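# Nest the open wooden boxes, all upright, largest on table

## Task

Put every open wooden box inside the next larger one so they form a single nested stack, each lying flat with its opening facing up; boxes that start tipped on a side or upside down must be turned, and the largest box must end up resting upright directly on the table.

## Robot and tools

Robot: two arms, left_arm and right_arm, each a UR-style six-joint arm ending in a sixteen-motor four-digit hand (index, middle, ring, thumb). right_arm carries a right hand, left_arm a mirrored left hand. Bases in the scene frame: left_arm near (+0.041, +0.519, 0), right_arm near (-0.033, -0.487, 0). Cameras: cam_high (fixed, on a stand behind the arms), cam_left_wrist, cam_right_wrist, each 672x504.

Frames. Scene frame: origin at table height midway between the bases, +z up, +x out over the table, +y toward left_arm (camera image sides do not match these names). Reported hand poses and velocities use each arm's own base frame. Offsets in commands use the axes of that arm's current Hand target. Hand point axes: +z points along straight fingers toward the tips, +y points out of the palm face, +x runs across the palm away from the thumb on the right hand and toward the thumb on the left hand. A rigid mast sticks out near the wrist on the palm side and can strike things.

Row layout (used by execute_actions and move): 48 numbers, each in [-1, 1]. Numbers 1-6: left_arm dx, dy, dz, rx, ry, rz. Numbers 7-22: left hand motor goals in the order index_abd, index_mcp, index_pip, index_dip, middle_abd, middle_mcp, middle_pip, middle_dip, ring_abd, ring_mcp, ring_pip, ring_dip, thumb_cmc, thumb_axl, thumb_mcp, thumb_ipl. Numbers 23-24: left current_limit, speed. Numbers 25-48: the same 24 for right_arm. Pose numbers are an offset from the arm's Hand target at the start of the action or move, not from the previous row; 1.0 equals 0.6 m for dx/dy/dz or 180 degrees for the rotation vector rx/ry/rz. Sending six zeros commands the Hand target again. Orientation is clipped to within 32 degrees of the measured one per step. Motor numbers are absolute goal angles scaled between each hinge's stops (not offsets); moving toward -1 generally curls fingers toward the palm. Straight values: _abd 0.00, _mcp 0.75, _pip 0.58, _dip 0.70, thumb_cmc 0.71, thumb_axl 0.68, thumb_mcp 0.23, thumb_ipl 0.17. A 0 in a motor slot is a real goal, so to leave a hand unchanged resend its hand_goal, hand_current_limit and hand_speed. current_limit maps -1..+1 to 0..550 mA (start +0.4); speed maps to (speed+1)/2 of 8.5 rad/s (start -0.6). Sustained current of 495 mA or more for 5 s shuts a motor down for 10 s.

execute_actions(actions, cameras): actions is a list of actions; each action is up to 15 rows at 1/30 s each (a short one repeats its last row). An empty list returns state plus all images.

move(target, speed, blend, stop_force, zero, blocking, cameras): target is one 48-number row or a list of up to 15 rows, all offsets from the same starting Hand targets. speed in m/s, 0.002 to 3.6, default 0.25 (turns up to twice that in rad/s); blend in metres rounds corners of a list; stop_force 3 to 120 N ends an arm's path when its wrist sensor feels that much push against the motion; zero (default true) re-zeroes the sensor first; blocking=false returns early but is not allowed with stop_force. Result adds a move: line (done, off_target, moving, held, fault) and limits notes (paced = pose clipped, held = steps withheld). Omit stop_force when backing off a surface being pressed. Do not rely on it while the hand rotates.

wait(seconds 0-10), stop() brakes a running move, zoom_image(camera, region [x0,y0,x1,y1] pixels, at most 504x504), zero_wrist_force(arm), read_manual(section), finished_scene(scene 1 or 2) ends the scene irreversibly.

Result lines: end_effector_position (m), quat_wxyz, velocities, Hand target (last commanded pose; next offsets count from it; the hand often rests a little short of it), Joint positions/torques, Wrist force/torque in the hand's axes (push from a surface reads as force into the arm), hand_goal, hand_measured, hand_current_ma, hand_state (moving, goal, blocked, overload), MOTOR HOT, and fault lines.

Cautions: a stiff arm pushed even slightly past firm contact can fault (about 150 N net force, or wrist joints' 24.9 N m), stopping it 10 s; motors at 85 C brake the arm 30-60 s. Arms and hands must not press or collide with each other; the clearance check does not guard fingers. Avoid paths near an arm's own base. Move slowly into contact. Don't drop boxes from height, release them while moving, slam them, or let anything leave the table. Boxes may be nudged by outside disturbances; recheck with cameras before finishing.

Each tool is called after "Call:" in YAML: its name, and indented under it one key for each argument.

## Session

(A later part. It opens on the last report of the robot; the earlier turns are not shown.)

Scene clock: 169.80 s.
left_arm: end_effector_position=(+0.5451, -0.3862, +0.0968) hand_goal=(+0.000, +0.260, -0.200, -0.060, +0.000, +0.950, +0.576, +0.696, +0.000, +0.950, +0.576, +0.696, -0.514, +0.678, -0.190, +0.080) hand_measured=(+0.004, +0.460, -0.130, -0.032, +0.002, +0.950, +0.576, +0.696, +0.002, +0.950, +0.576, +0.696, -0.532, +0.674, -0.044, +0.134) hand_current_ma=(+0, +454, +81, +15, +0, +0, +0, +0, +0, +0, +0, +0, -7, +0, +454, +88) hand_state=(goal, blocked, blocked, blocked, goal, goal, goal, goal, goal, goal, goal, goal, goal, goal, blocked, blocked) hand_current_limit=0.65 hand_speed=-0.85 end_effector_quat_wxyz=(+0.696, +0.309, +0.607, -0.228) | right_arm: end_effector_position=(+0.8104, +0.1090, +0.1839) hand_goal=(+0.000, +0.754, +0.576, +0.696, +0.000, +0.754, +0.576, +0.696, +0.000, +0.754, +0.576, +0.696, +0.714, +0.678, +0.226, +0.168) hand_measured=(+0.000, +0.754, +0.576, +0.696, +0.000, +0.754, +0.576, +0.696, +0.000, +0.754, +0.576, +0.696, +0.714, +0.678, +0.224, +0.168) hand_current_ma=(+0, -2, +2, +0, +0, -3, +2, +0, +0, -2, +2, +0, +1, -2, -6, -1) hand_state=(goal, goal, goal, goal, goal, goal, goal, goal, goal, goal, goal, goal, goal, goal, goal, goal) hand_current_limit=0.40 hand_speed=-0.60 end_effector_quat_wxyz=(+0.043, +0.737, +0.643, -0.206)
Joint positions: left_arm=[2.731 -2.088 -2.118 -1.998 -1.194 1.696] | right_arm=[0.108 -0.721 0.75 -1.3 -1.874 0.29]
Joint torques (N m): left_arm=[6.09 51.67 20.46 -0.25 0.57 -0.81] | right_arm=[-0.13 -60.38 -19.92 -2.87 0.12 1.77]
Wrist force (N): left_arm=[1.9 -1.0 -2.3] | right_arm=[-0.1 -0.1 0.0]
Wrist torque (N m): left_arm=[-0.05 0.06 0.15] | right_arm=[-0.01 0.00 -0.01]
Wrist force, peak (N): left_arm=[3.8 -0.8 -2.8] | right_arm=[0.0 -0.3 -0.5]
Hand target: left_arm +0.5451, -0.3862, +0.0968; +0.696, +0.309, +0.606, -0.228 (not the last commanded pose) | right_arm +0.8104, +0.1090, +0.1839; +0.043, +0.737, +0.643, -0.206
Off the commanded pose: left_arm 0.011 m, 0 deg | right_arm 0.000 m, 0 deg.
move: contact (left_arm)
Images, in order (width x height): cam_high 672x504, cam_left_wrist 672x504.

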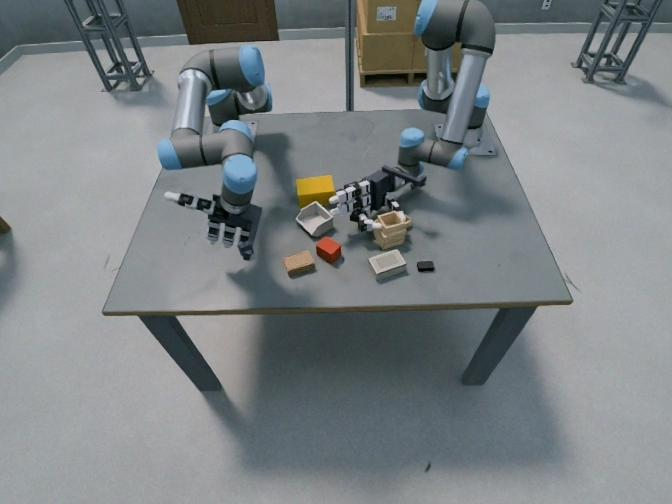

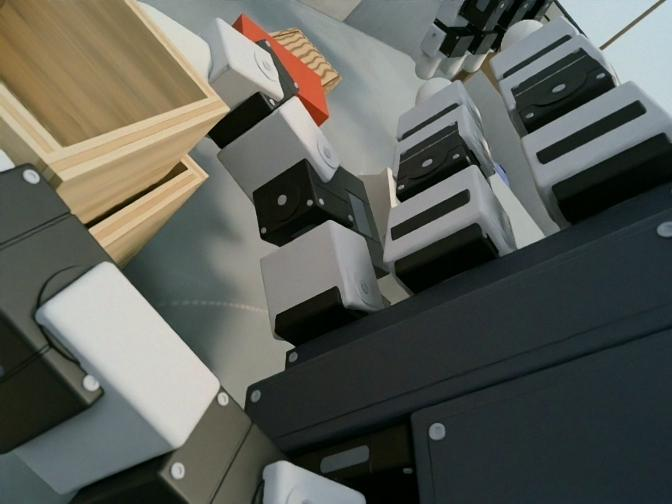

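Call:
move:
  target: [-0.0025,0.0004,0.0002,0,0,0, 0,0.26,-0.20,-0.06, 0,0.95,0.576,0.696, 0,0.95,0.576,0.696, -0.514,0.678,-0.19,0.08, 0.65,-0.85, 0,0,0,0,0,0, 0,0.754,0.576,0.696, 0,0.754,0.576,0.696, 0,0.754,0.576,0.696, 0.714,0.678,0.226,0.168, 0.4,-0.6]
  speed: 0.01

Call:
move:
  target: [0,0,0,0,0,0, 0,0.41,-0.145,-0.03, 0,0.95,0.576,0.696, 0,0.95,0.576,0.696, -0.514,0.678,-0.07,0.125, 0.4,-0.92, 0,0,0,0,0,0, 0,0.754,0.576,0.696, 0,0.754,0.576,0.696, 0,0.754,0.576,0.696, 0.714,0.678,0.226,0.168, 0.4,-0.6]
  speed: 0.01

Call:
move:
  target: [0,0,0,0,0,0, 0,0.51,-0.115,0.0, 0,0.95,0.576,0.696, 0,0.95,0.576,0.696, -0.514,0.678,-0.01,0.15, 0.4,-0.985, 0,0,0,0,0,0, 0,0.754,0.576,0.696, 0,0.754,0.576,0.696, 0,0.754,0.576,0.696, 0.714,0.678,0.226,0.168, 0.4,-0.6]
  speed: 0.01

Call:
wait:
  seconds: 1.5
  cameras: ["cam_high","cam_left_wrist"]

Call:
zoom_image:
  camera: "cam_high"
  region: [350, 190, 420, 260]

Call:
zoom_image:
  camera: "cam_left_wrist"
  region: [0, 60, 250, 280]

Scene clock: 173.37 s.
left_arm: end_effector_position=(+0.5451, -0.3862, +0.0984) hand_goal=(+0.000, +0.260, -0.200, -0.060, +0.000, +0.950, +0.576, +0.696, +0.000, +0.950, +0.576, +0.696, -0.514, +0.678, -0.190, +0.080) hand_measured=(+0.004, +0.460, -0.130, -0.032, +0.002, +0.950, +0.576, +0.696, +0.002, +0.950, +0.576, +0.696, -0.520, +0.674, -0.044, +0.134) hand_current_ma=(+0, +454, +81, +15, +0, +0, +0, +0, +0, +0, +0, +0, -1, +0, +454, +88) hand_state=(goal, blocked, blocked, blocked, goal, goal, goal, goal, goal, goal, goal, goal, goal, goal, blocked, blocked) hand_current_limit=0.65 hand_speed=-0.85 end_effector_quat_wxyz=(+0.696, +0.309, +0.606, -0.228) | right_arm: end_effector_position=(+0.8104, +0.1090, +0.1839) hand_goal=(+0.000, +0.754, +0.576, +0.696, +0.000, +0.754, +0.576, +0.696, +0.000, +0.754, +0.576, +0.696, +0.714, +0.678, +0.226, +0.168) hand_measured=(+0.000, +0.754, +0.576, +0.696, +0.000, +0.754, +0.576, +0.696, +0.000, +0.754, +0.576, +0.696, +0.714, +0.678, +0.224, +0.168) hand_current_ma=(+0, -2, +2, +0, +0, -3, +2, +0, +0, -2, +2, +0, +1, -2, -6, -1) hand_state=(goal, goal, goal, goal, goal, goal, goal, goal, goal, goal, goal, goal, goal, goal, goal, goal) hand_current_limit=0.40 hand_speed=-0.60 end_effector_quat_wxyz=(+0.043, +0.737, +0.643, -0.206)
Joint positions: left_arm=[2.731 -2.085 -2.118 -2.001 -1.194 1.696] | right_arm=[0.108 -0.721 0.75 -1.3 -1.874 0.29]
Joint torques (N m): left_arm=[2.9 51.33 25.79 0.04 -0.46 -0.91] | right_arm=[-0.93 -59.56 -19.29 -2.9 -0.01 1.64]
Wrist force (N): left_arm=[2.7 -0.6 -2.9] | right_arm=[0.0 -0.1 -0.2]
Wrist torque (N m): left_arm=[-0.02 0.07 0.14] | right_arm=[0.01 -0.01 0.00]
Wrist force, peak (N): left_arm=[3.4 -0.7 -2.9] | right_arm=[-0.3 -0.6 0.1]
Hand target: left_arm +0.5451, -0.3862, +0.0984; +0.696, +0.309, +0.606, -0.228 | right_arm +0.8104, +0.1090, +0.1839; +0.043, +0.737, +0.643, -0.206
Off the commanded pose: left_arm 0.000 m, 0 deg | right_arm 0.000 m, 0 deg.
move: done

Scene clock: 173.87 s.
left_arm: end_effector_position=(+0.5451, -0.3862, +0.0984) hand_goal=(+0.000, +0.410, -0.144, -0.030, +0.000, +0.950, +0.576, +0.696, +0.000, +0.950, +0.576, +0.696, -0.514, +0.678, -0.070, +0.126) hand_measured=(+0.004, +0.460, -0.118, -0.018, +0.002, +0.950, +0.576, +0.696, +0.002, +0.950, +0.576, +0.696, -0.518, +0.674, -0.044, +0.144) hand_current_ma=(+0, +49, +12, +3, +0, +0, +0, +0, +0, +0, +0, +0, +0, +0, +22, +12) hand_state=(goal, blocked, blocked, goal, goal, goal, goal, goal, goal, goal, goal, goal, goal, goal, moving, goal) hand_current_limit=0.40 hand_speed=-0.92 end_effector_quat_wxyz=(+0.696, +0.309, +0.606, -0.228) | right_arm: end_effector_position=(+0.8104, +0.1090, +0.1839) hand_goal=(+0.000, +0.754, +0.576, +0.696, +0.000, +0.754, +0.576, +0.696, +0.000, +0.754, +0.576, +0.696, +0.714, +0.678, +0.226, +0.168) hand_measured=(+0.000, +0.754, +0.576, +0.696, +0.000, +0.754, +0.576, +0.696, +0.000, +0.754, +0.576, +0.696, +0.714, +0.678, +0.224, +0.168) hand_current_ma=(+0, -2, +2, +0, +0, -3, +2, +0, +0, -2, +2, +0, +1, -2, -6, -1) hand_state=(goal, goal, goal, goal, goal, goal, goal, goal, goal, goal, goal, goal, goal, goal, goal, goal) hand_current_limit=0.40 hand_speed=-0.60 end_effector_quat_wxyz=(+0.043, +0.737, +0.643, -0.206)
Joint positions: left_arm=[2.731 -2.085 -2.118 -2.001 -1.194 1.696] | right_arm=[0.108 -0.721 0.75 -1.3 -1.874 0.29]
Joint torques (N m): left_arm=[3.92 50.82 24.57 -0.21 -0.21 -0.97] | right_arm=[-0.43 -59.86 -19.78 -2.89 0.2 1.7]
Wrist force (N): left_arm=[2.5 -0.6 -2.5] | right_arm=[0.1 -0.4 -0.4]
Wrist torque (N m): left_arm=[0.00 0.04 0.16] | right_arm=[-0.01 -0.01 0.00]
Wrist force, peak (N): left_arm=[3.0 -0.6 -2.8] | right_arm=[0.1 -0.4 -0.4]
Hand target: left_arm +0.5451, -0.3862, +0.0984; +0.696, +0.309, +0.606, -0.228 | right_arm +0.8104, +0.1090, +0.1839; +0.043, +0.737, +0.643, -0.206
Off the commanded pose: left_arm 0.000 m, 0 deg | right_arm 0.000 m, 0 deg.
move: done

Scene clock: 174.53 s.
left_arm: end_effector_position=(+0.5451, -0.3862, +0.0984) hand_goal=(+0.000, +0.510, -0.114, +0.000, +0.000, +0.950, +0.576, +0.696, +0.000, +0.950, +0.576, +0.696, -0.514, +0.678, -0.010, +0.150) hand_measured=(+0.004, +0.458, -0.114, -0.002, +0.002, +0.950, +0.576, +0.696, +0.002, +0.950, +0.576, +0.696, -0.518, +0.674, -0.042, +0.150) hand_current_ma=(+0, +4, +0, +0, +0, +0, +0, +0, +0, +0, +0, +0, +0, +0, +0, +0) hand_state=(goal, moving, goal, goal, goal, goal, goal, goal, goal, goal, goal, goal, goal, goal, moving, goal) hand_current_limit=0.40 hand_speed=-0.98 end_effector_quat_wxyz=(+0.696, +0.309, +0.606, -0.228) | right_arm: end_effector_position=(+0.8104, +0.1090, +0.1839) hand_goal=(+0.000, +0.754, +0.576, +0.696, +0.000, +0.754, +0.576, +0.696, +0.000, +0.754, +0.576, +0.696, +0.714, +0.678, +0.226, +0.168) hand_measured=(+0.000, +0.754, +0.576, +0.696, +0.000, +0.754, +0.576, +0.696, +0.000, +0.754, +0.576, +0.696, +0.714, +0.678, +0.224, +0.168) hand_current_ma=(+0, -2, +2, +0, +0, -3, +2, +0, +0, -2, +2, +0, +1, -2, -6, -1) hand_state=(goal, goal, goal, goal, goal, goal, goal, goal, goal, goal, goal, goal, goal, goal, goal, goal) hand_current_limit=0.40 hand_speed=-0.60 end_effector_quat_wxyz=(+0.043, +0.737, +0.643, -0.206)
Joint positions: left_arm=[2.731 -2.085 -2.118 -2.001 -1.194 1.696] | right_arm=[0.108 -0.721 0.75 -1.3 -1.874 0.29]
Joint torques (N m): left_arm=[5.38 51.55 25.07 -0.22 -0.08 -1.01] | right_arm=[0.15 -59.59 -19.36 -3 0.19 1.75]
Wrist force (N): left_arm=[2.5 -0.5 -2.7] | right_arm=[-0.1 -0.2 -0.3]
Wrist torque (N m): left_arm=[0.00 0.05 0.17] | right_arm=[0.01 0.02 -0.01]
Wrist force, peak (N): left_arm=[2.8 -0.2 -3.2] | right_arm=[-0.1 -0.2 -0.5]
Hand target: left_arm +0.5451, -0.3862, +0.0984; +0.696, +0.309, +0.606, -0.228 | right_arm +0.8104, +0.1090, +0.1839; +0.043, +0.737, +0.643, -0.206
Off the commanded pose: left_arm 0.000 m, 0 deg | right_arm 0.000 m, 0 deg.
move: done

Scene clock: 176.03 s.
left_arm: end_effector_position=(+0.5451, -0.3862, +0.0984) hand_goal=(+0.000, +0.510, -0.114, +0.000, +0.000, +0.950, +0.576, +0.696, +0.000, +0.950, +0.576, +0.696, -0.514, +0.678, -0.010, +0.150) hand_measured=(+0.004, +0.508, -0.114, -0.002, +0.002, +0.950, +0.576, +0.696, +0.002, +0.950, +0.576, +0.696, -0.518, +0.674, -0.014, +0.150) hand_current_ma=(+0, +0, +0, +0, +0, +0, +0, +0, +0, +0, +0, +0, +0, +0, -1, +0) hand_state=(goal, goal, goal, goal, goal, goal, goal, goal, goal, goal, goal, goal, goal, goal, goal, goal) hand_current_limit=0.40 hand_speed=-0.98 end_effector_quat_wxyz=(+0.696, +0.309, +0.606, -0.228) | right_arm: end_effector_position=(+0.8104, +0.1090, +0.1839) hand_goal=(+0.000, +0.754, +0.576, +0.696, +0.000, +0.754, +0.576, +0.696, +0.000, +0.754, +0.576, +0.696, +0.714, +0.678, +0.226, +0.168) hand_measured=(+0.000, +0.754, +0.576, +0.696, +0.000, +0.754, +0.576, +0.696, +0.000, +0.754, +0.576, +0.696, +0.714, +0.678, +0.224, +0.168) hand_current_ma=(+0, -2, +2, +0, +0, -3, +2, +0, +0, -2, +2, +0, +1, -2, -6, -1) hand_state=(goal, goal, goal, goal, goal, goal, goal, goal, goal, goal, goal, goal, goal, goal, goal, goal) hand_current_limit=0.40 hand_speed=-0.60 end_effector_quat_wxyz=(+0.043, +0.737, +0.643, -0.206)
Joint positions: left_arm=[2.731 -2.085 -2.118 -2.001 -1.194 1.696] | right_arm=[0.108 -0.721 0.75 -1.3 -1.874 0.29]
Joint torques (N m): left_arm=[6.47 49.76 24.03 -0.07 0.54 -0.98] | right_arm=[-0.22 -59.69 -19.33 -2.93 0.06 1.8]
Wrist force (N): left_arm=[2.3 -0.4 -2.6] | right_arm=[-0.3 -0.3 -0.1]
Wrist torque (N m): left_arm=[0.01 0.03 0.18] | right_arm=[-0.02 0.04 -0.04]
Wrist force, peak (N): left_arm=[2.7 -0.3 -3.0] | right_arm=[-0.2 0.1 -0.5]
Hand target: left_arm +0.5451, -0.3862, +0.0984; +0.696, +0.309, +0.606, -0.228 | right_arm +0.8104, +0.1090, +0.1839; +0.043, +0.737, +0.643, -0.206
Off the commanded pose: left_arm 0.000 m, 0 deg | right_arm 0.000 m, 0 deg.
wait: 1.50 s; at rest by 0.17 s
Images, in order (width x height): cam_high 672x504, cam_left_wrist 672x504.

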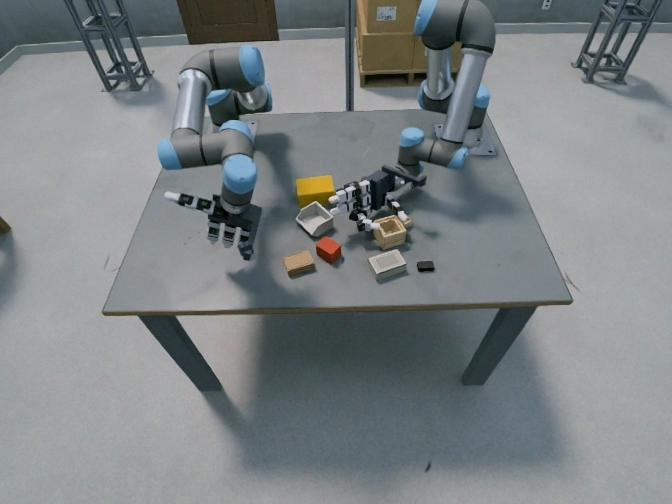

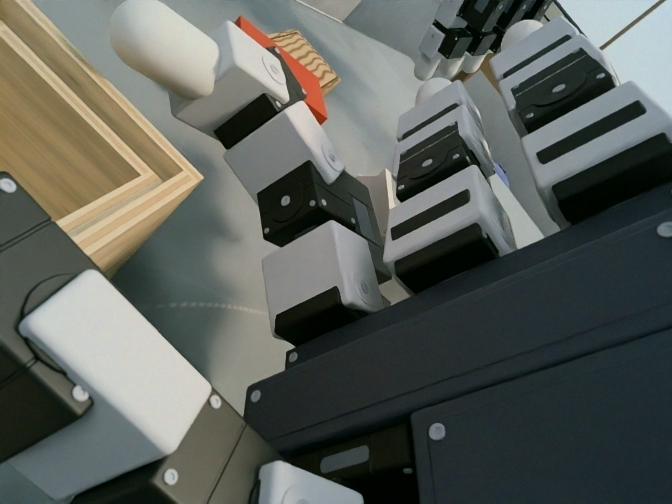

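Scaled by 7.200.

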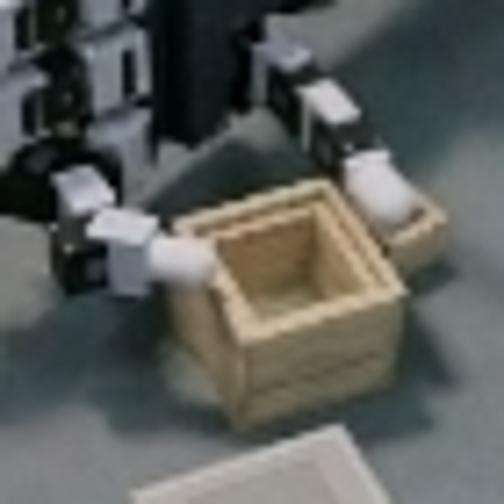

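Scaled by 2.016.

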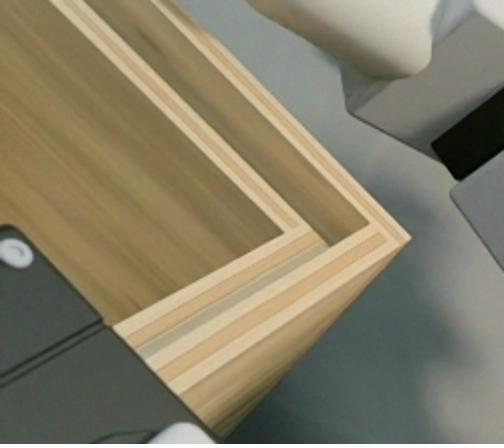

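Call:
move:
  target:
    - [0,0,0,0,0,0,0,0.53,-0.115,0.0,0,0.95,0.576,0.696,0,0.95,0.576,0.696,-0.514,0.678,0.05,0.15,0.4,-0.9,0,0,0,0,0,0,0,0.754,0.576,0.696,0,0.754,0.576,0.696,0,0.754,0.576,0.696,0.714,0.678,0.226,0.168,0.4,-0.6]
    - [-0.213,0.0331,0.0161,0,0,0,0,0.53,-0.115,0.0,0,0.95,0.576,0.696,0,0.95,0.576,0.696,-0.514,0.678,0.05,0.15,0.4,-0.9,0,0,0,0,0,0,0,0.754,0.576,0.696,0,0.754,0.576,0.696,0,0.754,0.576,0.696,0.714,0.678,0.226,0.168,0.4,-0.6]
  speed: 0.1
  cameras: ["all"]

Scene clock: 182.33 s.
left_arm: end_effector_position=(+0.5452, -0.3863, +0.2280) hand_goal=(+0.000, +0.530, -0.114, +0.000, +0.000, +0.950, +0.576, +0.696, +0.000, +0.950, +0.576, +0.696, -0.514, +0.678, +0.050, +0.150) hand_measured=(+0.004, +0.528, -0.114, -0.002, +0.002, +0.950, +0.576, +0.696, +0.002, +0.950, +0.576, +0.696, -0.508, +0.678, +0.048, +0.150) hand_current_ma=(+0, +0, +0, +0, +0, +0, +0, +0, +0, +0, +0, +0, +1, +0, +0, +0) hand_state=(goal, goal, goal, goal, goal, goal, goal, goal, goal, goal, goal, goal, goal, goal, goal, goal) hand_current_limit=0.40 hand_speed=-0.90 end_effector_quat_wxyz=(+0.696, +0.309, +0.606, -0.229) | right_arm: end_effector_position=(+0.8104, +0.1090, +0.1839) hand_goal=(+0.000, +0.754, +0.576, +0.696, +0.000, +0.754, +0.576, +0.696, +0.000, +0.754, +0.576, +0.696, +0.714, +0.678, +0.226, +0.168) hand_measured=(+0.000, +0.754, +0.576, +0.696, +0.000, +0.754, +0.576, +0.696, +0.000, +0.754, +0.576, +0.696, +0.714, +0.678, +0.224, +0.168) hand_current_ma=(+0, -2, +2, +0, +0, -3, +2, +0, +0, -2, +2, +0, +1, -2, -6, -1) hand_state=(goal, goal, goal, goal, goal, goal, goal, goal, goal, goal, goal, goal, goal, goal, goal, goal) hand_current_limit=0.40 hand_speed=-0.60 end_effector_quat_wxyz=(+0.043, +0.737, +0.643, -0.206)
Joint positions: left_arm=[2.731 -1.814 -2.035 -2.355 -1.194 1.696] | right_arm=[0.108 -0.721 0.75 -1.3 -1.874 0.29]
Joint torques (N m): left_arm=[-4.84 45.95 31 -0.46 -1.39 1.46] | right_arm=[-0.24 -60.14 -18.85 -2.95 0.16 1.76]
Wrist force (N): left_arm=[3.2 -0.3 -2.8] | right_arm=[0.0 -0.2 -0.2]
Wrist torque (N m): left_arm=[0.03 -0.01 0.19] | right_arm=[-0.01 -0.01 0.00]
Wrist force, peak (N): left_arm=[3.9 -0.4 -3.0] | right_arm=[0.1 0.2 -0.7]
Hand target: left_arm +0.5452, -0.3863, +0.2281; +0.696, +0.309, +0.606, -0.228 | right_arm +0.8104, +0.1090, +0.1839; +0.043, +0.737, +0.643, -0.206
Off the commanded pose: left_arm 0.000 m, 0 deg | right_arm 0.000 m, 0 deg.
move: done

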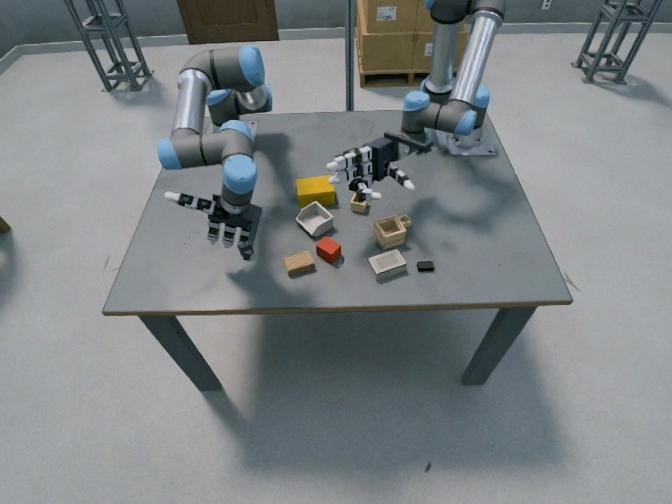

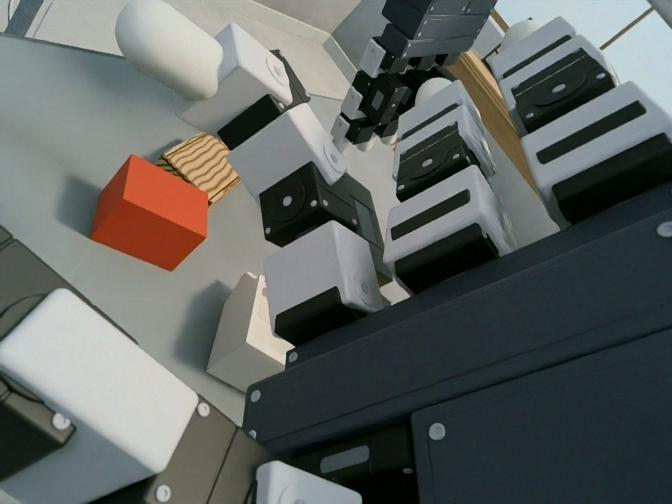

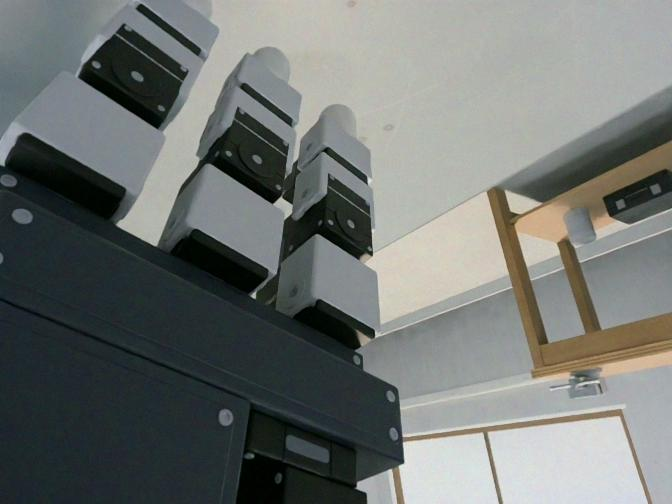

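Call:
zoom_image:
  camera: "cam_high"
  region: [276, 160, 456, 295]

Scaled by 2.800.

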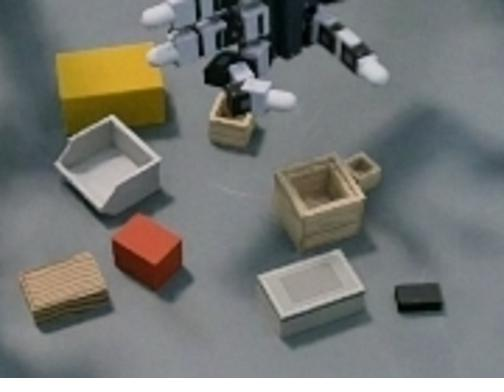

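Call:
move:
  target: [-0.0492,0.0077,0.0037,0,0.2348,-0.5035,0,0.53,-0.115,0.0,0,0.95,0.576,0.696,0,0.95,0.576,0.696,-0.514,0.678,0.05,0.15,0.4,-0.9,0,0,0,0,0,0,0,0.754,0.576,0.696,0,0.754,0.576,0.696,0,0.754,0.576,0.696,0.714,0.678,0.226,0.168,0.4,-0.6]
  speed: 0.4

Scene clock: 206.50 s.
left_arm: end_effector_position=(+0.5453, -0.3863, +0.2580) hand_goal=(+0.000, +0.530, -0.114, +0.000, +0.000, +0.950, +0.576, +0.696, +0.000, +0.950, +0.576, +0.696, -0.514, +0.678, +0.050, +0.150) hand_measured=(+0.002, +0.526, -0.114, -0.002, +0.002, +0.942, +0.576, +0.696, +0.002, +0.942, +0.576, +0.696, -0.512, +0.678, +0.048, +0.150) hand_current_ma=(+0, +0, +0, +0, +0, -1, +0, +0, +0, -1, +0, +0, +0, +0, +0, +0) hand_state=(goal, goal, goal, goal, goal, goal, goal, goal, goal, goal, goal, goal, goal, goal, goal, goal) hand_current_limit=0.40 hand_speed=-0.90 end_effector_quat_wxyz=(+0.092, -0.148, +0.830, -0.530) | right_arm: end_effector_position=(+0.8104, +0.1090, +0.1839) hand_goal=(+0.000, +0.754, +0.576, +0.696, +0.000, +0.754, +0.576, +0.696, +0.000, +0.754, +0.576, +0.696, +0.714, +0.678, +0.226, +0.168) hand_measured=(+0.000, +0.754, +0.576, +0.696, +0.000, +0.754, +0.576, +0.696, +0.000, +0.754, +0.576, +0.696, +0.714, +0.678, +0.224, +0.168) hand_current_ma=(+0, -2, +2, +0, +0, -3, +2, +0, +0, -2, +2, +0, +1, -2, -6, -1) hand_state=(goal, goal, goal, goal, goal, goal, goal, goal, goal, goal, goal, goal, goal, goal, goal, goal) hand_current_limit=0.40 hand_speed=-0.60 end_effector_quat_wxyz=(+0.043, +0.737, +0.643, -0.206)
Joint positions: left_arm=[2.983 -2.096 -1.113 -3.836 -0.656 0.642] | right_arm=[0.108 -0.721 0.75 -1.3 -1.874 0.29]
Joint torques (N m): left_arm=[6.63 33.63 32.47 -3.64 2.32 1.24] | right_arm=[0.01 -60.62 -19.56 -3 0.25 1.83]
Wrist force (N): left_arm=[1.4 1.4 -1.9] | right_arm=[0.2 -0.1 0.0]
Wrist torque (N m): left_arm=[-0.02 -0.08 0.14] | right_arm=[-0.01 -0.03 0.02]
Wrist force, peak (N): left_arm=[3.9 -0.8 -2.4] | right_arm=[0.0 -0.3 -0.6]
Hand target: left_arm +0.5453, -0.3863, +0.2580; +0.092, -0.148, +0.830, -0.530 | right_arm +0.8104, +0.1090, +0.1839; +0.043, +0.737, +0.643, -0.206
Off the commanded pose: left_arm 0.000 m, 0 deg | right_arm 0.000 m, 0 deg.
move: done

Call:
move:
  target: [-0.0278,0.1047,-0.193,0,-0.5362,-0.25,0,0.36,-0.115,0.07,0,0.95,0.576,0.696,0,0.95,0.576,0.696,-0.514,0.678,0.1,0.168,0.4,-0.8,0,0,0,0,0,0,0,0.754,0.576,0.696,0,0.754,0.576,0.696,0,0.754,0.576,0.696,0.714,0.678,0.226,0.168,0.4,-0.6]
  speed: 0.4
  cameras: ["all"]

Scene clock: 210.80 s.
left_arm: end_effector_position=(+0.5156, -0.2571, +0.2497) hand_goal=(+0.000, +0.360, -0.114, +0.070, +0.000, +0.950, +0.576, +0.696, +0.000, +0.950, +0.576, +0.696, -0.514, +0.678, +0.100, +0.168) hand_measured=(+0.002, +0.358, -0.114, +0.068, +0.002, +0.942, +0.576, +0.696, +0.002, +0.942, +0.576, +0.696, -0.512, +0.678, +0.096, +0.166) hand_current_ma=(+0, +0, +0, +0, +0, -1, +0, +0, +0, -1, +0, +0, +0, +0, -1, +0) hand_state=(goal, goal, goal, goal, goal, goal, goal, goal, goal, goal, goal, goal, goal, goal, goal, goal) hand_current_limit=0.40 hand_speed=-0.80 end_effector_quat_wxyz=(-0.478, +0.755, -0.379, +0.241) | right_arm: end_effector_position=(+0.8104, +0.1090, +0.1839) hand_goal=(+0.000, +0.754, +0.576, +0.696, +0.000, +0.754, +0.576, +0.696, +0.000, +0.754, +0.576, +0.696, +0.714, +0.678, +0.226, +0.168) hand_measured=(+0.000, +0.754, +0.576, +0.696, +0.000, +0.754, +0.576, +0.696, +0.000, +0.754, +0.576, +0.696, +0.714, +0.678, +0.224, +0.168) hand_current_ma=(+0, -2, +2, +0, +0, -3, +2, +0, +0, -2, +2, +0, +1, -2, -6, -1) hand_state=(goal, goal, goal, goal, goal, goal, goal, goal, goal, goal, goal, goal, goal, goal, goal, goal) hand_current_limit=0.40 hand_speed=-0.60 end_effector_quat_wxyz=(+0.043, +0.737, +0.643, -0.206)
Joint positions: left_arm=[2.66 -1.974 -1.324 -3.811 -2.523 -0.724] | right_arm=[0.108 -0.721 0.75 -1.3 -1.874 0.29]
Joint torques (N m): left_arm=[-8.31 27.91 33.32 -3.61 -2.58 -1.42] | right_arm=[-0.3 -60.25 -18.73 -3.16 0.21 1.92]
Wrist force (N): left_arm=[1.6 1.2 -1.9] | right_arm=[-0.1 -0.2 -0.3]
Wrist torque (N m): left_arm=[-0.02 -0.13 0.27] | right_arm=[0.00 0.02 -0.02]
Wrist force, peak (N): left_arm=[1.5 1.5 -2.2] | right_arm=[-0.5 -0.3 -0.5]
Hand target: left_arm +0.5156, -0.2571, +0.2497; -0.478, +0.755, -0.379, +0.241 | right_arm +0.8104, +0.1090, +0.1839; +0.043, +0.737, +0.643, -0.206
Off the commanded pose: left_arm 0.000 m, 0 deg | right_arm 0.000 m, 0 deg.
move: done

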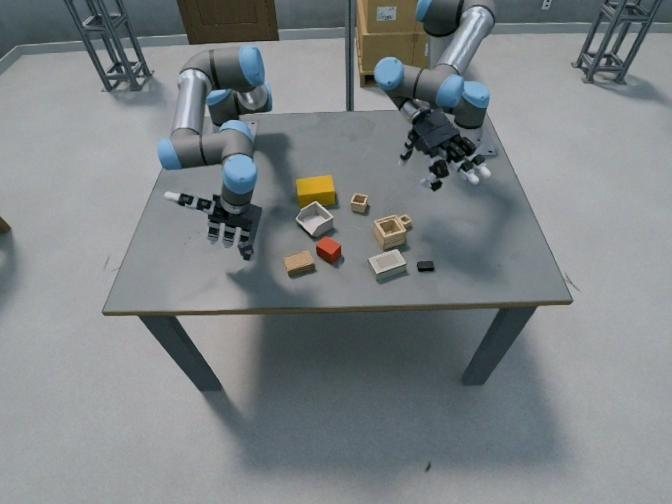

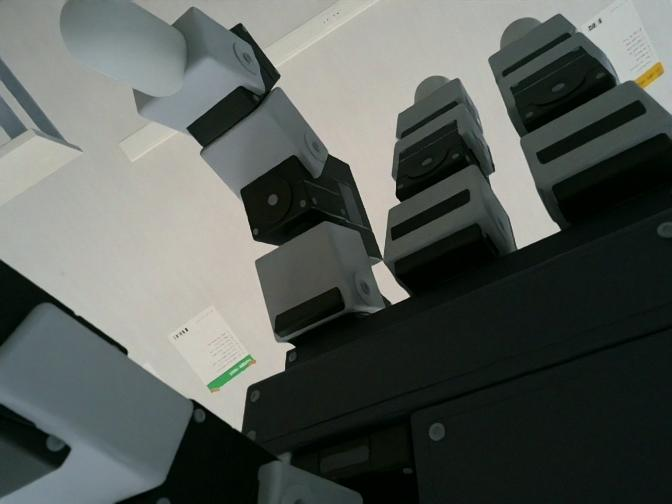

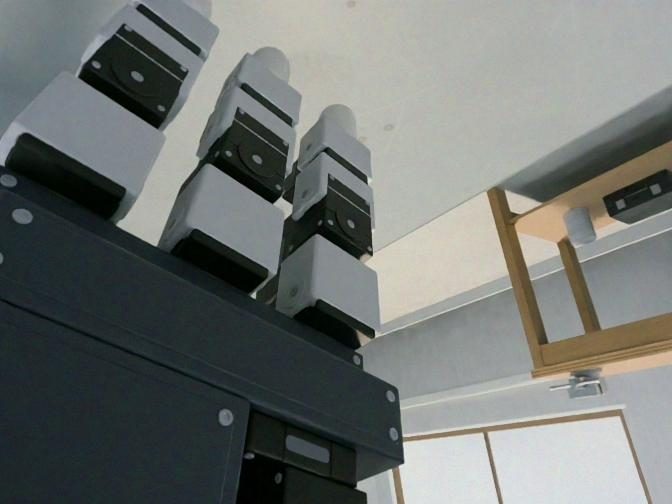

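Call:
zoom_image:
  camera: "cam_high"
  region: [366, 196, 426, 256]

Call:
zoom_image:
  camera: "cam_high"
  region: [290, 160, 380, 250]

Scaled by 8.400.

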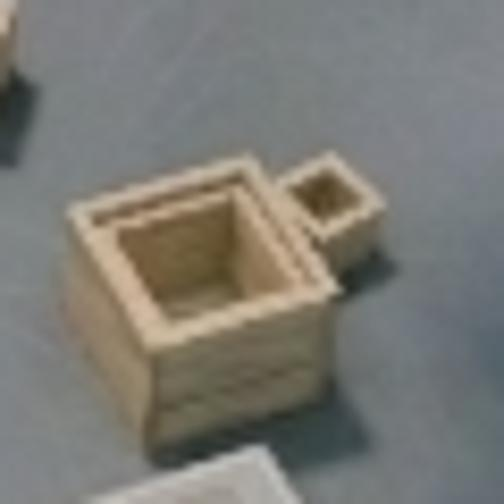

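Scaled by 5.600.

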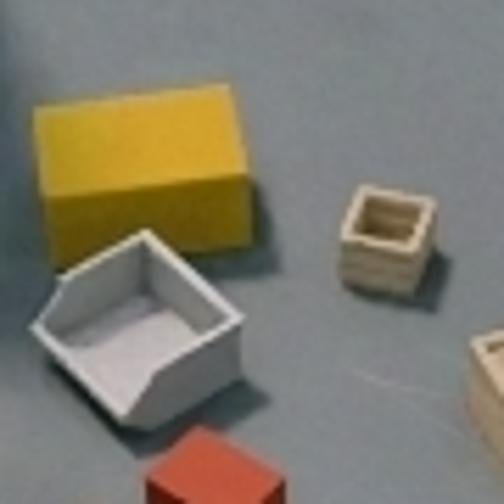

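Call:
move:
  target: [0.0042,0.2286,0.1002,0,0.0101,0.0047,0,0.36,-0.115,0.07,0,0.95,0.576,0.696,0,0.95,0.576,0.696,-0.514,0.678,0.1,0.168,0.4,-0.8,0,0,0,0,0,0,0,0.754,0.576,0.696,0,0.754,0.576,0.696,0,0.754,0.576,0.696,0.714,0.678,0.226,0.168,0.4,-0.6]
  speed: 0.2
  cameras: ["cam_high"]

Call:
zoom_image:
  camera: "cam_high"
  region: [356, 146, 476, 246]

Scene clock: 227.50 s.
left_arm: end_effector_position=(+0.5139, -0.2617, +0.1001) hand_goal=(+0.000, +0.360, -0.114, +0.070, +0.000, +0.950, +0.576, +0.696, +0.000, +0.950, +0.576, +0.696, -0.514, +0.678, +0.100, +0.168) hand_measured=(+0.002, +0.356, -0.114, +0.068, +0.002, +0.942, +0.576, +0.696, +0.002, +0.942, +0.576, +0.696, -0.512, +0.678, +0.096, +0.166) hand_current_ma=(+0, +0, +0, +0, +0, -2, +0, +0, +0, -2, +0, +0, +0, +0, -1, +0) hand_state=(goal, goal, goal, goal, goal, goal, goal, goal, goal, goal, goal, goal, goal, goal, goal, goal) hand_current_limit=0.40 hand_speed=-0.80 end_effector_quat_wxyz=(-0.474, +0.748, -0.392, +0.249) | right_arm: end_effector_position=(+0.8104, +0.1090, +0.1839) hand_goal=(+0.000, +0.754, +0.576, +0.696, +0.000, +0.754, +0.576, +0.696, +0.000, +0.754, +0.576, +0.696, +0.714, +0.678, +0.226, +0.168) hand_measured=(+0.000, +0.754, +0.576, +0.696, +0.000, +0.754, +0.576, +0.696, +0.000, +0.754, +0.576, +0.696, +0.714, +0.678, +0.224, +0.168) hand_current_ma=(+0, -2, +2, +0, +0, -3, +2, +0, +0, -2, +2, +0, +1, -2, -6, -1) hand_state=(goal, goal, goal, goal, goal, goal, goal, goal, goal, goal, goal, goal, goal, goal, goal, goal) hand_current_limit=0.40 hand_speed=-0.60 end_effector_quat_wxyz=(+0.043, +0.737, +0.643, -0.206)
Joint positions: left_arm=[2.657 -2.074 -1.573 -3.43 -2.501 -0.685] | right_arm=[0.108 -0.721 0.75 -1.3 -1.874 0.29]
Joint torques (N m): left_arm=[-3.85 29.21 5.72 1.26 0.16 1.21] | right_arm=[-0.15 -59.74 -18.85 -3.09 0.25 1.94]
Wrist force (N): left_arm=[1.1 1.8 -1.2] | right_arm=[-0.1 -0.1 -0.1]
Wrist torque (N m): left_arm=[0.00 -0.05 0.01] | right_arm=[0.01 0.01 -0.01]
Wrist force, peak (N): left_arm=[1.4 3.1 -0.7] | right_arm=[0.1 -0.3 -0.6]
Hand target: left_arm +0.5139, -0.2617, +0.1000; -0.474, +0.748, -0.392, +0.249 | right_arm +0.8104, +0.1090, +0.1839; +0.043, +0.737, +0.643, -0.206
Off the commanded pose: left_arm 0.000 m, 0 deg | right_arm 0.000 m, 0 deg.
move: done
Images, in order (width x height): cam_high 672x504.

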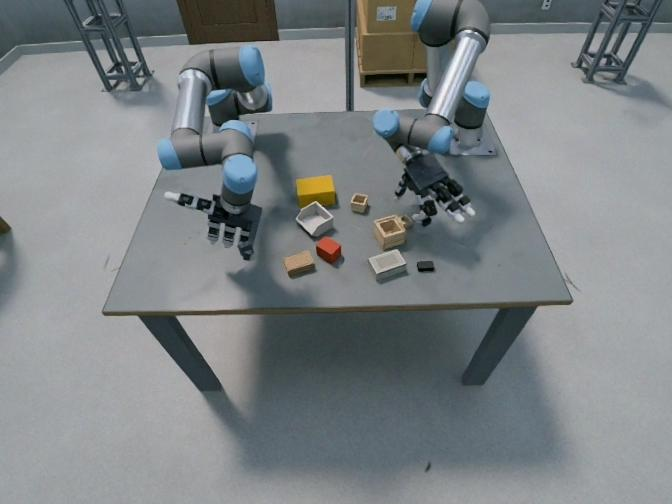

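Scaled by 4.200.

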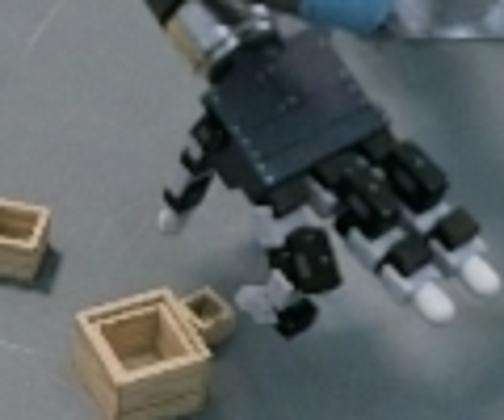

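Call:
move:
  target: [0,0.0896,0.0492,0,0,0,0,0.36,-0.115,0.07,0,0.95,0.576,0.696,0,0.95,0.576,0.696,-0.514,0.678,0.1,0.168,0.4,-0.8,0,0,0,0,0,0,0,0.754,0.576,0.696,0,0.754,0.576,0.696,0,0.754,0.576,0.696,0.714,0.678,0.226,0.168,0.4,-0.6]
  speed: 0.06
  stop_force: 5
  cameras: ["cam_high"]

Call:
zoom_image:
  camera: "cam_high"
  region: [366, 186, 446, 256]

Scene clock: 232.43 s.
left_arm: end_effector_position=(+0.5170, -0.2596, +0.0388) hand_goal=(+0.000, +0.360, -0.114, +0.070, +0.000, +0.950, +0.576, +0.696, +0.000, +0.950, +0.576, +0.696, -0.514, +0.678, +0.100, +0.168) hand_measured=(+0.002, +0.356, -0.114, +0.068, +0.002, +0.942, +0.576, +0.696, +0.002, +0.942, +0.576, +0.696, -0.512, +0.678, +0.096, +0.166) hand_current_ma=(+0, +0, +0, +0, +0, -2, +0, +0, +0, -2, +0, +0, +0, +0, -1, +0) hand_state=(goal, goal, goal, goal, goal, goal, goal, goal, goal, goal, goal, goal, goal, goal, goal, goal) hand_current_limit=0.40 hand_speed=-0.80 end_effector_quat_wxyz=(-0.474, +0.748, -0.392, +0.249) | right_arm: end_effector_position=(+0.8104, +0.1090, +0.1839) hand_goal=(+0.000, +0.754, +0.576, +0.696, +0.000, +0.754, +0.576, +0.696, +0.000, +0.754, +0.576, +0.696, +0.714, +0.678, +0.226, +0.168) hand_measured=(+0.000, +0.754, +0.576, +0.696, +0.000, +0.754, +0.576, +0.696, +0.000, +0.754, +0.576, +0.696, +0.714, +0.678, +0.224, +0.168) hand_current_ma=(+0, -2, +2, +0, +0, -3, +2, +0, +0, -2, +2, +0, +1, -2, -6, -1) hand_state=(goal, goal, goal, goal, goal, goal, goal, goal, goal, goal, goal, goal, goal, goal, goal, goal) hand_current_limit=0.40 hand_speed=-0.60 end_effector_quat_wxyz=(+0.043, +0.737, +0.643, -0.206)
Joint positions: left_arm=[2.664 -2.153 -1.627 -3.291 -2.496 -0.677] | right_arm=[0.108 -0.721 0.75 -1.3 -1.874 0.29]
Joint torques (N m): left_arm=[6.75 30.9 2.51 1.44 0.14 1.17] | right_arm=[-0.17 -59.77 -19.51 -3.03 0.27 1.98]
Wrist force (N): left_arm=[1.2 1.5 -1.2] | right_arm=[-0.2 -0.1 -0.1]
Wrist torque (N m): left_arm=[-0.03 -0.08 0.03] | right_arm=[0.01 0.03 -0.02]
Wrist force, peak (N): left_arm=[2.0 1.8 -1.2] | right_arm=[0.2 -0.3 -0.6]
Hand target: left_arm +0.5170, -0.2596, +0.0388; -0.474, +0.748, -0.392, +0.249 | right_arm +0.8104, +0.1090, +0.1839; +0.043, +0.737, +0.643, -0.206
Off the commanded pose: left_arm 0.000 m, 0 deg | right_arm 0.000 m, 0 deg.
move: done
Images, in order (width x height): cam_high 672x504.

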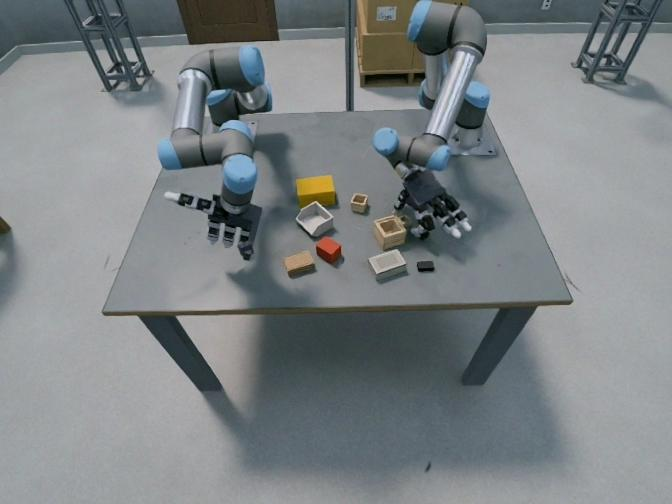

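Scaled by 6.300.

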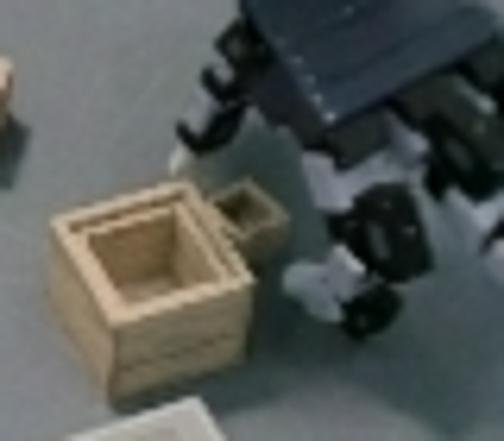

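Call:
move:
  target:
    - [-0.0033,0,0,0,0,0,0,0.36,-0.115,0.07,0,0.95,0.576,0.696,0,0.95,0.576,0.696,-0.514,0.678,0.1,0.168,0.4,-0.8,0,0,0,0,0,0,0,0.754,0.576,0.696,0,0.754,0.576,0.696,0,0.754,0.576,0.696,0.714,0.678,0.226,0.168,0.4,-0.6]
    - [-0.0033,0,0,0,0,0,0,0.25,-0.115,0.07,0,0.95,0.576,0.696,0,0.95,0.576,0.696,-0.514,0.678,-0.01,0.14,0.4,-0.9,0,0,0,0,0,0,0,0.754,0.576,0.696,0,0.754,0.576,0.696,0,0.754,0.576,0.696,0.714,0.678,0.226,0.168,0.4,-0.6]
  speed: 0.05
  cameras: ["cam_high"]

Call:
zoom_image:
  camera: "cam_high"
  region: [366, 186, 446, 256]

Scene clock: 235.40 s.
left_arm: end_effector_position=(+0.5159, -0.2579, +0.0388) hand_goal=(+0.000, +0.250, -0.114, +0.070, +0.000, +0.950, +0.576, +0.696, +0.000, +0.950, +0.576, +0.696, -0.514, +0.678, -0.010, +0.140) hand_measured=(+0.002, +0.248, -0.114, +0.068, +0.002, +0.942, +0.576, +0.696, +0.002, +0.942, +0.576, +0.696, -0.512, +0.678, -0.008, +0.142) hand_current_ma=(+0, +0, +0, +0, +0, -2, +0, +0, +0, -2, +0, +0, +0, +0, +0, +0) hand_state=(goal, goal, goal, goal, goal, goal, goal, goal, goal, goal, goal, goal, goal, goal, goal, goal) hand_current_limit=0.40 hand_speed=-0.90 end_effector_quat_wxyz=(-0.474, +0.748, -0.392, +0.249) | right_arm: end_effector_position=(+0.8104, +0.1090, +0.1839) hand_goal=(+0.000, +0.754, +0.576, +0.696, +0.000, +0.754, +0.576, +0.696, +0.000, +0.754, +0.576, +0.696, +0.714, +0.678, +0.226, +0.168) hand_measured=(+0.000, +0.754, +0.576, +0.696, +0.000, +0.754, +0.576, +0.696, +0.000, +0.754, +0.576, +0.696, +0.714, +0.678, +0.224, +0.168) hand_current_ma=(+0, -2, +2, +0, +0, -3, +2, +0, +0, -2, +2, +0, +1, -2, -6, -1) hand_state=(goal, goal, goal, goal, goal, goal, goal, goal, goal, goal, goal, goal, goal, goal, goal, goal) hand_current_limit=0.40 hand_speed=-0.60 end_effector_quat_wxyz=(+0.043, +0.737, +0.643, -0.206)
Joint positions: left_arm=[2.666 -2.148 -1.634 -3.286 -2.494 -0.675] | right_arm=[0.108 -0.721 0.75 -1.3 -1.874 0.29]
Joint torques (N m): left_arm=[7.48 58.1 2.7 1.51 0.09 1.31] | right_arm=[-0.17 -60.03 -18.32 -3.16 0.31 2.06]
Wrist force (N): left_arm=[1.5 1.4 -1.4] | right_arm=[0.0 -0.3 -0.2]
Wrist torque (N m): left_arm=[-0.02 -0.10 0.04] | right_arm=[-0.01 0.00 -0.01]
Wrist force, peak (N): left_arm=[1.4 2.0 -1.7] | right_arm=[0.3 -0.3 -0.5]
Hand target: left_arm +0.5159, -0.2579, +0.0388; -0.474, +0.748, -0.392, +0.249 | right_arm +0.8104, +0.1090, +0.1839; +0.043, +0.737, +0.643, -0.206
Off the commanded pose: left_arm 0.000 m, 0 deg | right_arm 0.000 m, 0 deg.
move: done
Images, in order (width x height): cam_high 672x504.

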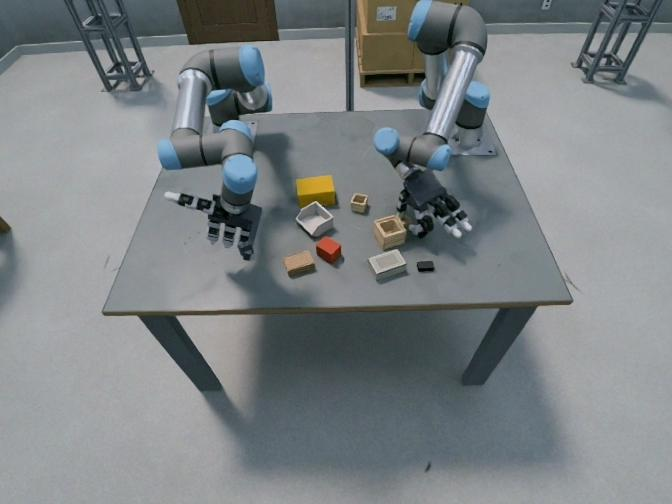

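Scaled by 6.300.

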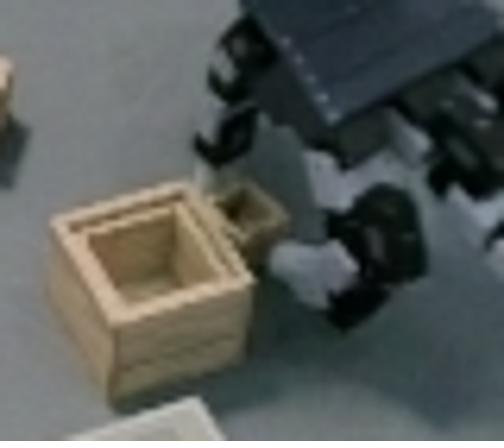

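Call:
move:
  target:
    - [-0.0045,0,0,0,0,0,0,0.25,-0.115,0.07,0,0.95,0.576,0.696,0,0.95,0.576,0.696,-0.514,0.678,-0.01,0.14,0.4,-0.9,0,0,0,0,0,0,0,0.754,0.576,0.696,0,0.754,0.576,0.696,0,0.754,0.576,0.696,0.714,0.678,0.226,0.168,0.4,-0.6]
    - [-0.0045,0,0,0,0,0,0,0.15,-0.16,0.03,0,0.95,0.576,0.696,0,0.95,0.576,0.696,-0.514,0.678,-0.1,0.11,0.4,-0.93,0,0,0,0,0,0,0,0.754,0.576,0.696,0,0.754,0.576,0.696,0,0.754,0.576,0.696,0.714,0.678,0.226,0.168,0.4,-0.6]
  speed: 0.05
  cameras: ["cam_high"]

Call:
zoom_image:
  camera: "cam_high"
  region: [366, 186, 446, 256]

Scene clock: 238.27 s.
left_arm: end_effector_position=(+0.5143, -0.2557, +0.0388) hand_goal=(+0.000, +0.150, -0.160, +0.030, +0.000, +0.950, +0.576, +0.696, +0.000, +0.950, +0.576, +0.696, -0.514, +0.678, -0.100, +0.110) hand_measured=(+0.002, +0.226, -0.136, +0.040, +0.002, +0.942, +0.576, +0.696, +0.002, +0.942, +0.576, +0.696, -0.514, +0.678, -0.034, +0.126) hand_current_ma=(+0, +108, +10, +2, +0, -2, +0, +0, +0, -2, +0, +0, +0, +0, +127, +9) hand_state=(goal, blocked, blocked, goal, goal, goal, goal, goal, goal, goal, goal, goal, goal, goal, moving, moving) hand_current_limit=0.40 hand_speed=-0.93 end_effector_quat_wxyz=(-0.474, +0.748, -0.392, +0.249) | right_arm: end_effector_position=(+0.8104, +0.1090, +0.1839) hand_goal=(+0.000, +0.754, +0.576, +0.696, +0.000, +0.754, +0.576, +0.696, +0.000, +0.754, +0.576, +0.696, +0.714, +0.678, +0.226, +0.168) hand_measured=(+0.000, +0.754, +0.576, +0.696, +0.000, +0.754, +0.576, +0.696, +0.000, +0.754, +0.576, +0.696, +0.714, +0.678, +0.224, +0.168) hand_current_ma=(+0, -2, +2, +0, +0, -3, +2, +0, +0, -2, +2, +0, +1, -2, -6, -1) hand_state=(goal, goal, goal, goal, goal, goal, goal, goal, goal, goal, goal, goal, goal, goal, goal, goal) hand_current_limit=0.40 hand_speed=-0.60 end_effector_quat_wxyz=(+0.043, +0.737, +0.643, -0.206)
Joint positions: left_arm=[2.668 -2.143 -1.644 -3.28 -2.492 -0.672] | right_arm=[0.108 -0.721 0.75 -1.3 -1.874 0.29]
Joint torques (N m): left_arm=[7.18 57.63 3.25 1.41 0.08 1.15] | right_arm=[-0.6 -60.56 -18.83 -3.17 0.39 2.09]
Wrist force (N): left_arm=[1.6 1.6 -1.4] | right_arm=[0.0 -0.2 -0.1]
Wrist torque (N m): left_arm=[0.01 -0.11 0.06] | right_arm=[-0.01 0.00 -0.01]
Wrist force, peak (N): left_arm=[1.7 1.9 -1.6] | right_arm=[-0.4 -0.2 -0.5]
Hand target: left_arm +0.5143, -0.2557, +0.0388; -0.474, +0.748, -0.392, +0.249 | right_arm +0.8104, +0.1090, +0.1839; +0.043, +0.737, +0.643, -0.206
Off the commanded pose: left_arm 0.000 m, 0 deg | right_arm 0.000 m, 0 deg.
move: done
Images, in order (width x height): cam_high 672x504.

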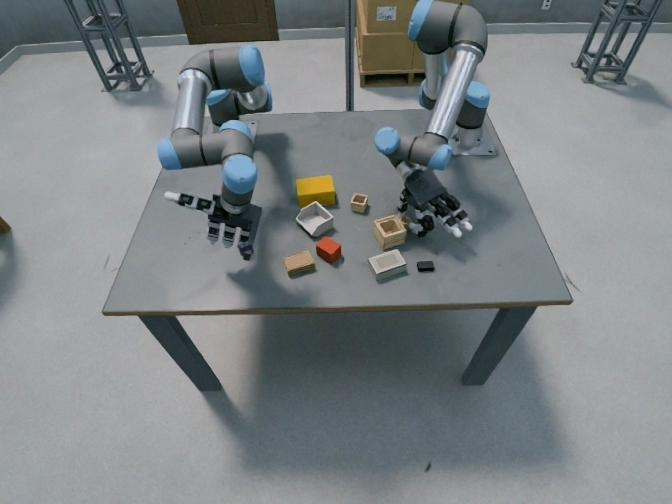

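Scaled by 6.300.

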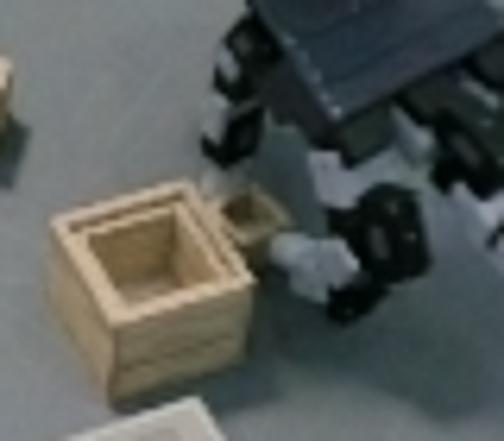

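Call:
move:
  target: [0,0,0,0,0,0,0,0.03,-0.19,0.01,0,0.95,0.576,0.696,0,0.95,0.576,0.696,-0.514,0.678,-0.19,0.08,0.6,-0.9,0,0,0,0,0,0,0,0.754,0.576,0.696,0,0.754,0.576,0.696,0,0.754,0.576,0.696,0.714,0.678,0.226,0.168,0.4,-0.6]
  speed: 0.05

Scene clock: 240.30 s.
left_arm: end_effector_position=(+0.5143, -0.2557, +0.0388) hand_goal=(+0.000, +0.030, -0.190, +0.010, +0.000, +0.950, +0.576, +0.696, +0.000, +0.950, +0.576, +0.696, -0.514, +0.678, -0.190, +0.080) hand_measured=(+0.002, +0.226, -0.136, +0.034, +0.002, +0.942, +0.576, +0.696, +0.002, +0.942, +0.576, +0.696, -0.514, +0.678, -0.042, +0.126) hand_current_ma=(+0, +438, +49, +11, +0, -2, +0, +0, +0, -2, +0, +0, +0, +0, +440, +66) hand_state=(goal, blocked, blocked, blocked, goal, goal, goal, goal, goal, goal, goal, goal, goal, goal, blocked, blocked) hand_current_limit=0.60 hand_speed=-0.90 end_effector_quat_wxyz=(-0.474, +0.748, -0.392, +0.249) | right_arm: end_effector_position=(+0.8104, +0.1090, +0.1839) hand_goal=(+0.000, +0.754, +0.576, +0.696, +0.000, +0.754, +0.576, +0.696, +0.000, +0.754, +0.576, +0.696, +0.714, +0.678, +0.226, +0.168) hand_measured=(+0.000, +0.754, +0.576, +0.696, +0.000, +0.754, +0.576, +0.696, +0.000, +0.754, +0.576, +0.696, +0.714, +0.678, +0.224, +0.168) hand_current_ma=(+0, -2, +2, +0, +0, -3, +2, +0, +0, -2, +2, +0, +1, -2, -6, -1) hand_state=(goal, goal, goal, goal, goal, goal, goal, goal, goal, goal, goal, goal, goal, goal, goal, goal) hand_current_limit=0.40 hand_speed=-0.60 end_effector_quat_wxyz=(+0.043, +0.737, +0.643, -0.206)
Joint positions: left_arm=[2.668 -2.143 -1.644 -3.28 -2.492 -0.672] | right_arm=[0.108 -0.721 0.75 -1.3 -1.874 0.29]
Joint torques (N m): left_arm=[6.3 58.4 3.69 1.46 -0.12 1.23] | right_arm=[0.08 -59.75 -17.94 -3.23 0.34 2.18]
Wrist force (N): left_arm=[1.5 1.3 -1.6] | right_arm=[-0.1 0.2 -0.3]
Wrist torque (N m): left_arm=[-0.02 -0.10 0.06] | right_arm=[0.06 0.02 0.00]
Wrist force, peak (N): left_arm=[1.6 2.0 -1.7] | right_arm=[-0.2 -0.4 -0.6]
Hand target: left_arm +0.5143, -0.2557, +0.0388; -0.474, +0.748, -0.392, +0.249 | right_arm +0.8104, +0.1090, +0.1839; +0.043, +0.737, +0.643, -0.206
Off the commanded pose: left_arm 0.000 m, 0 deg | right_arm 0.000 m, 0 deg.
move: done


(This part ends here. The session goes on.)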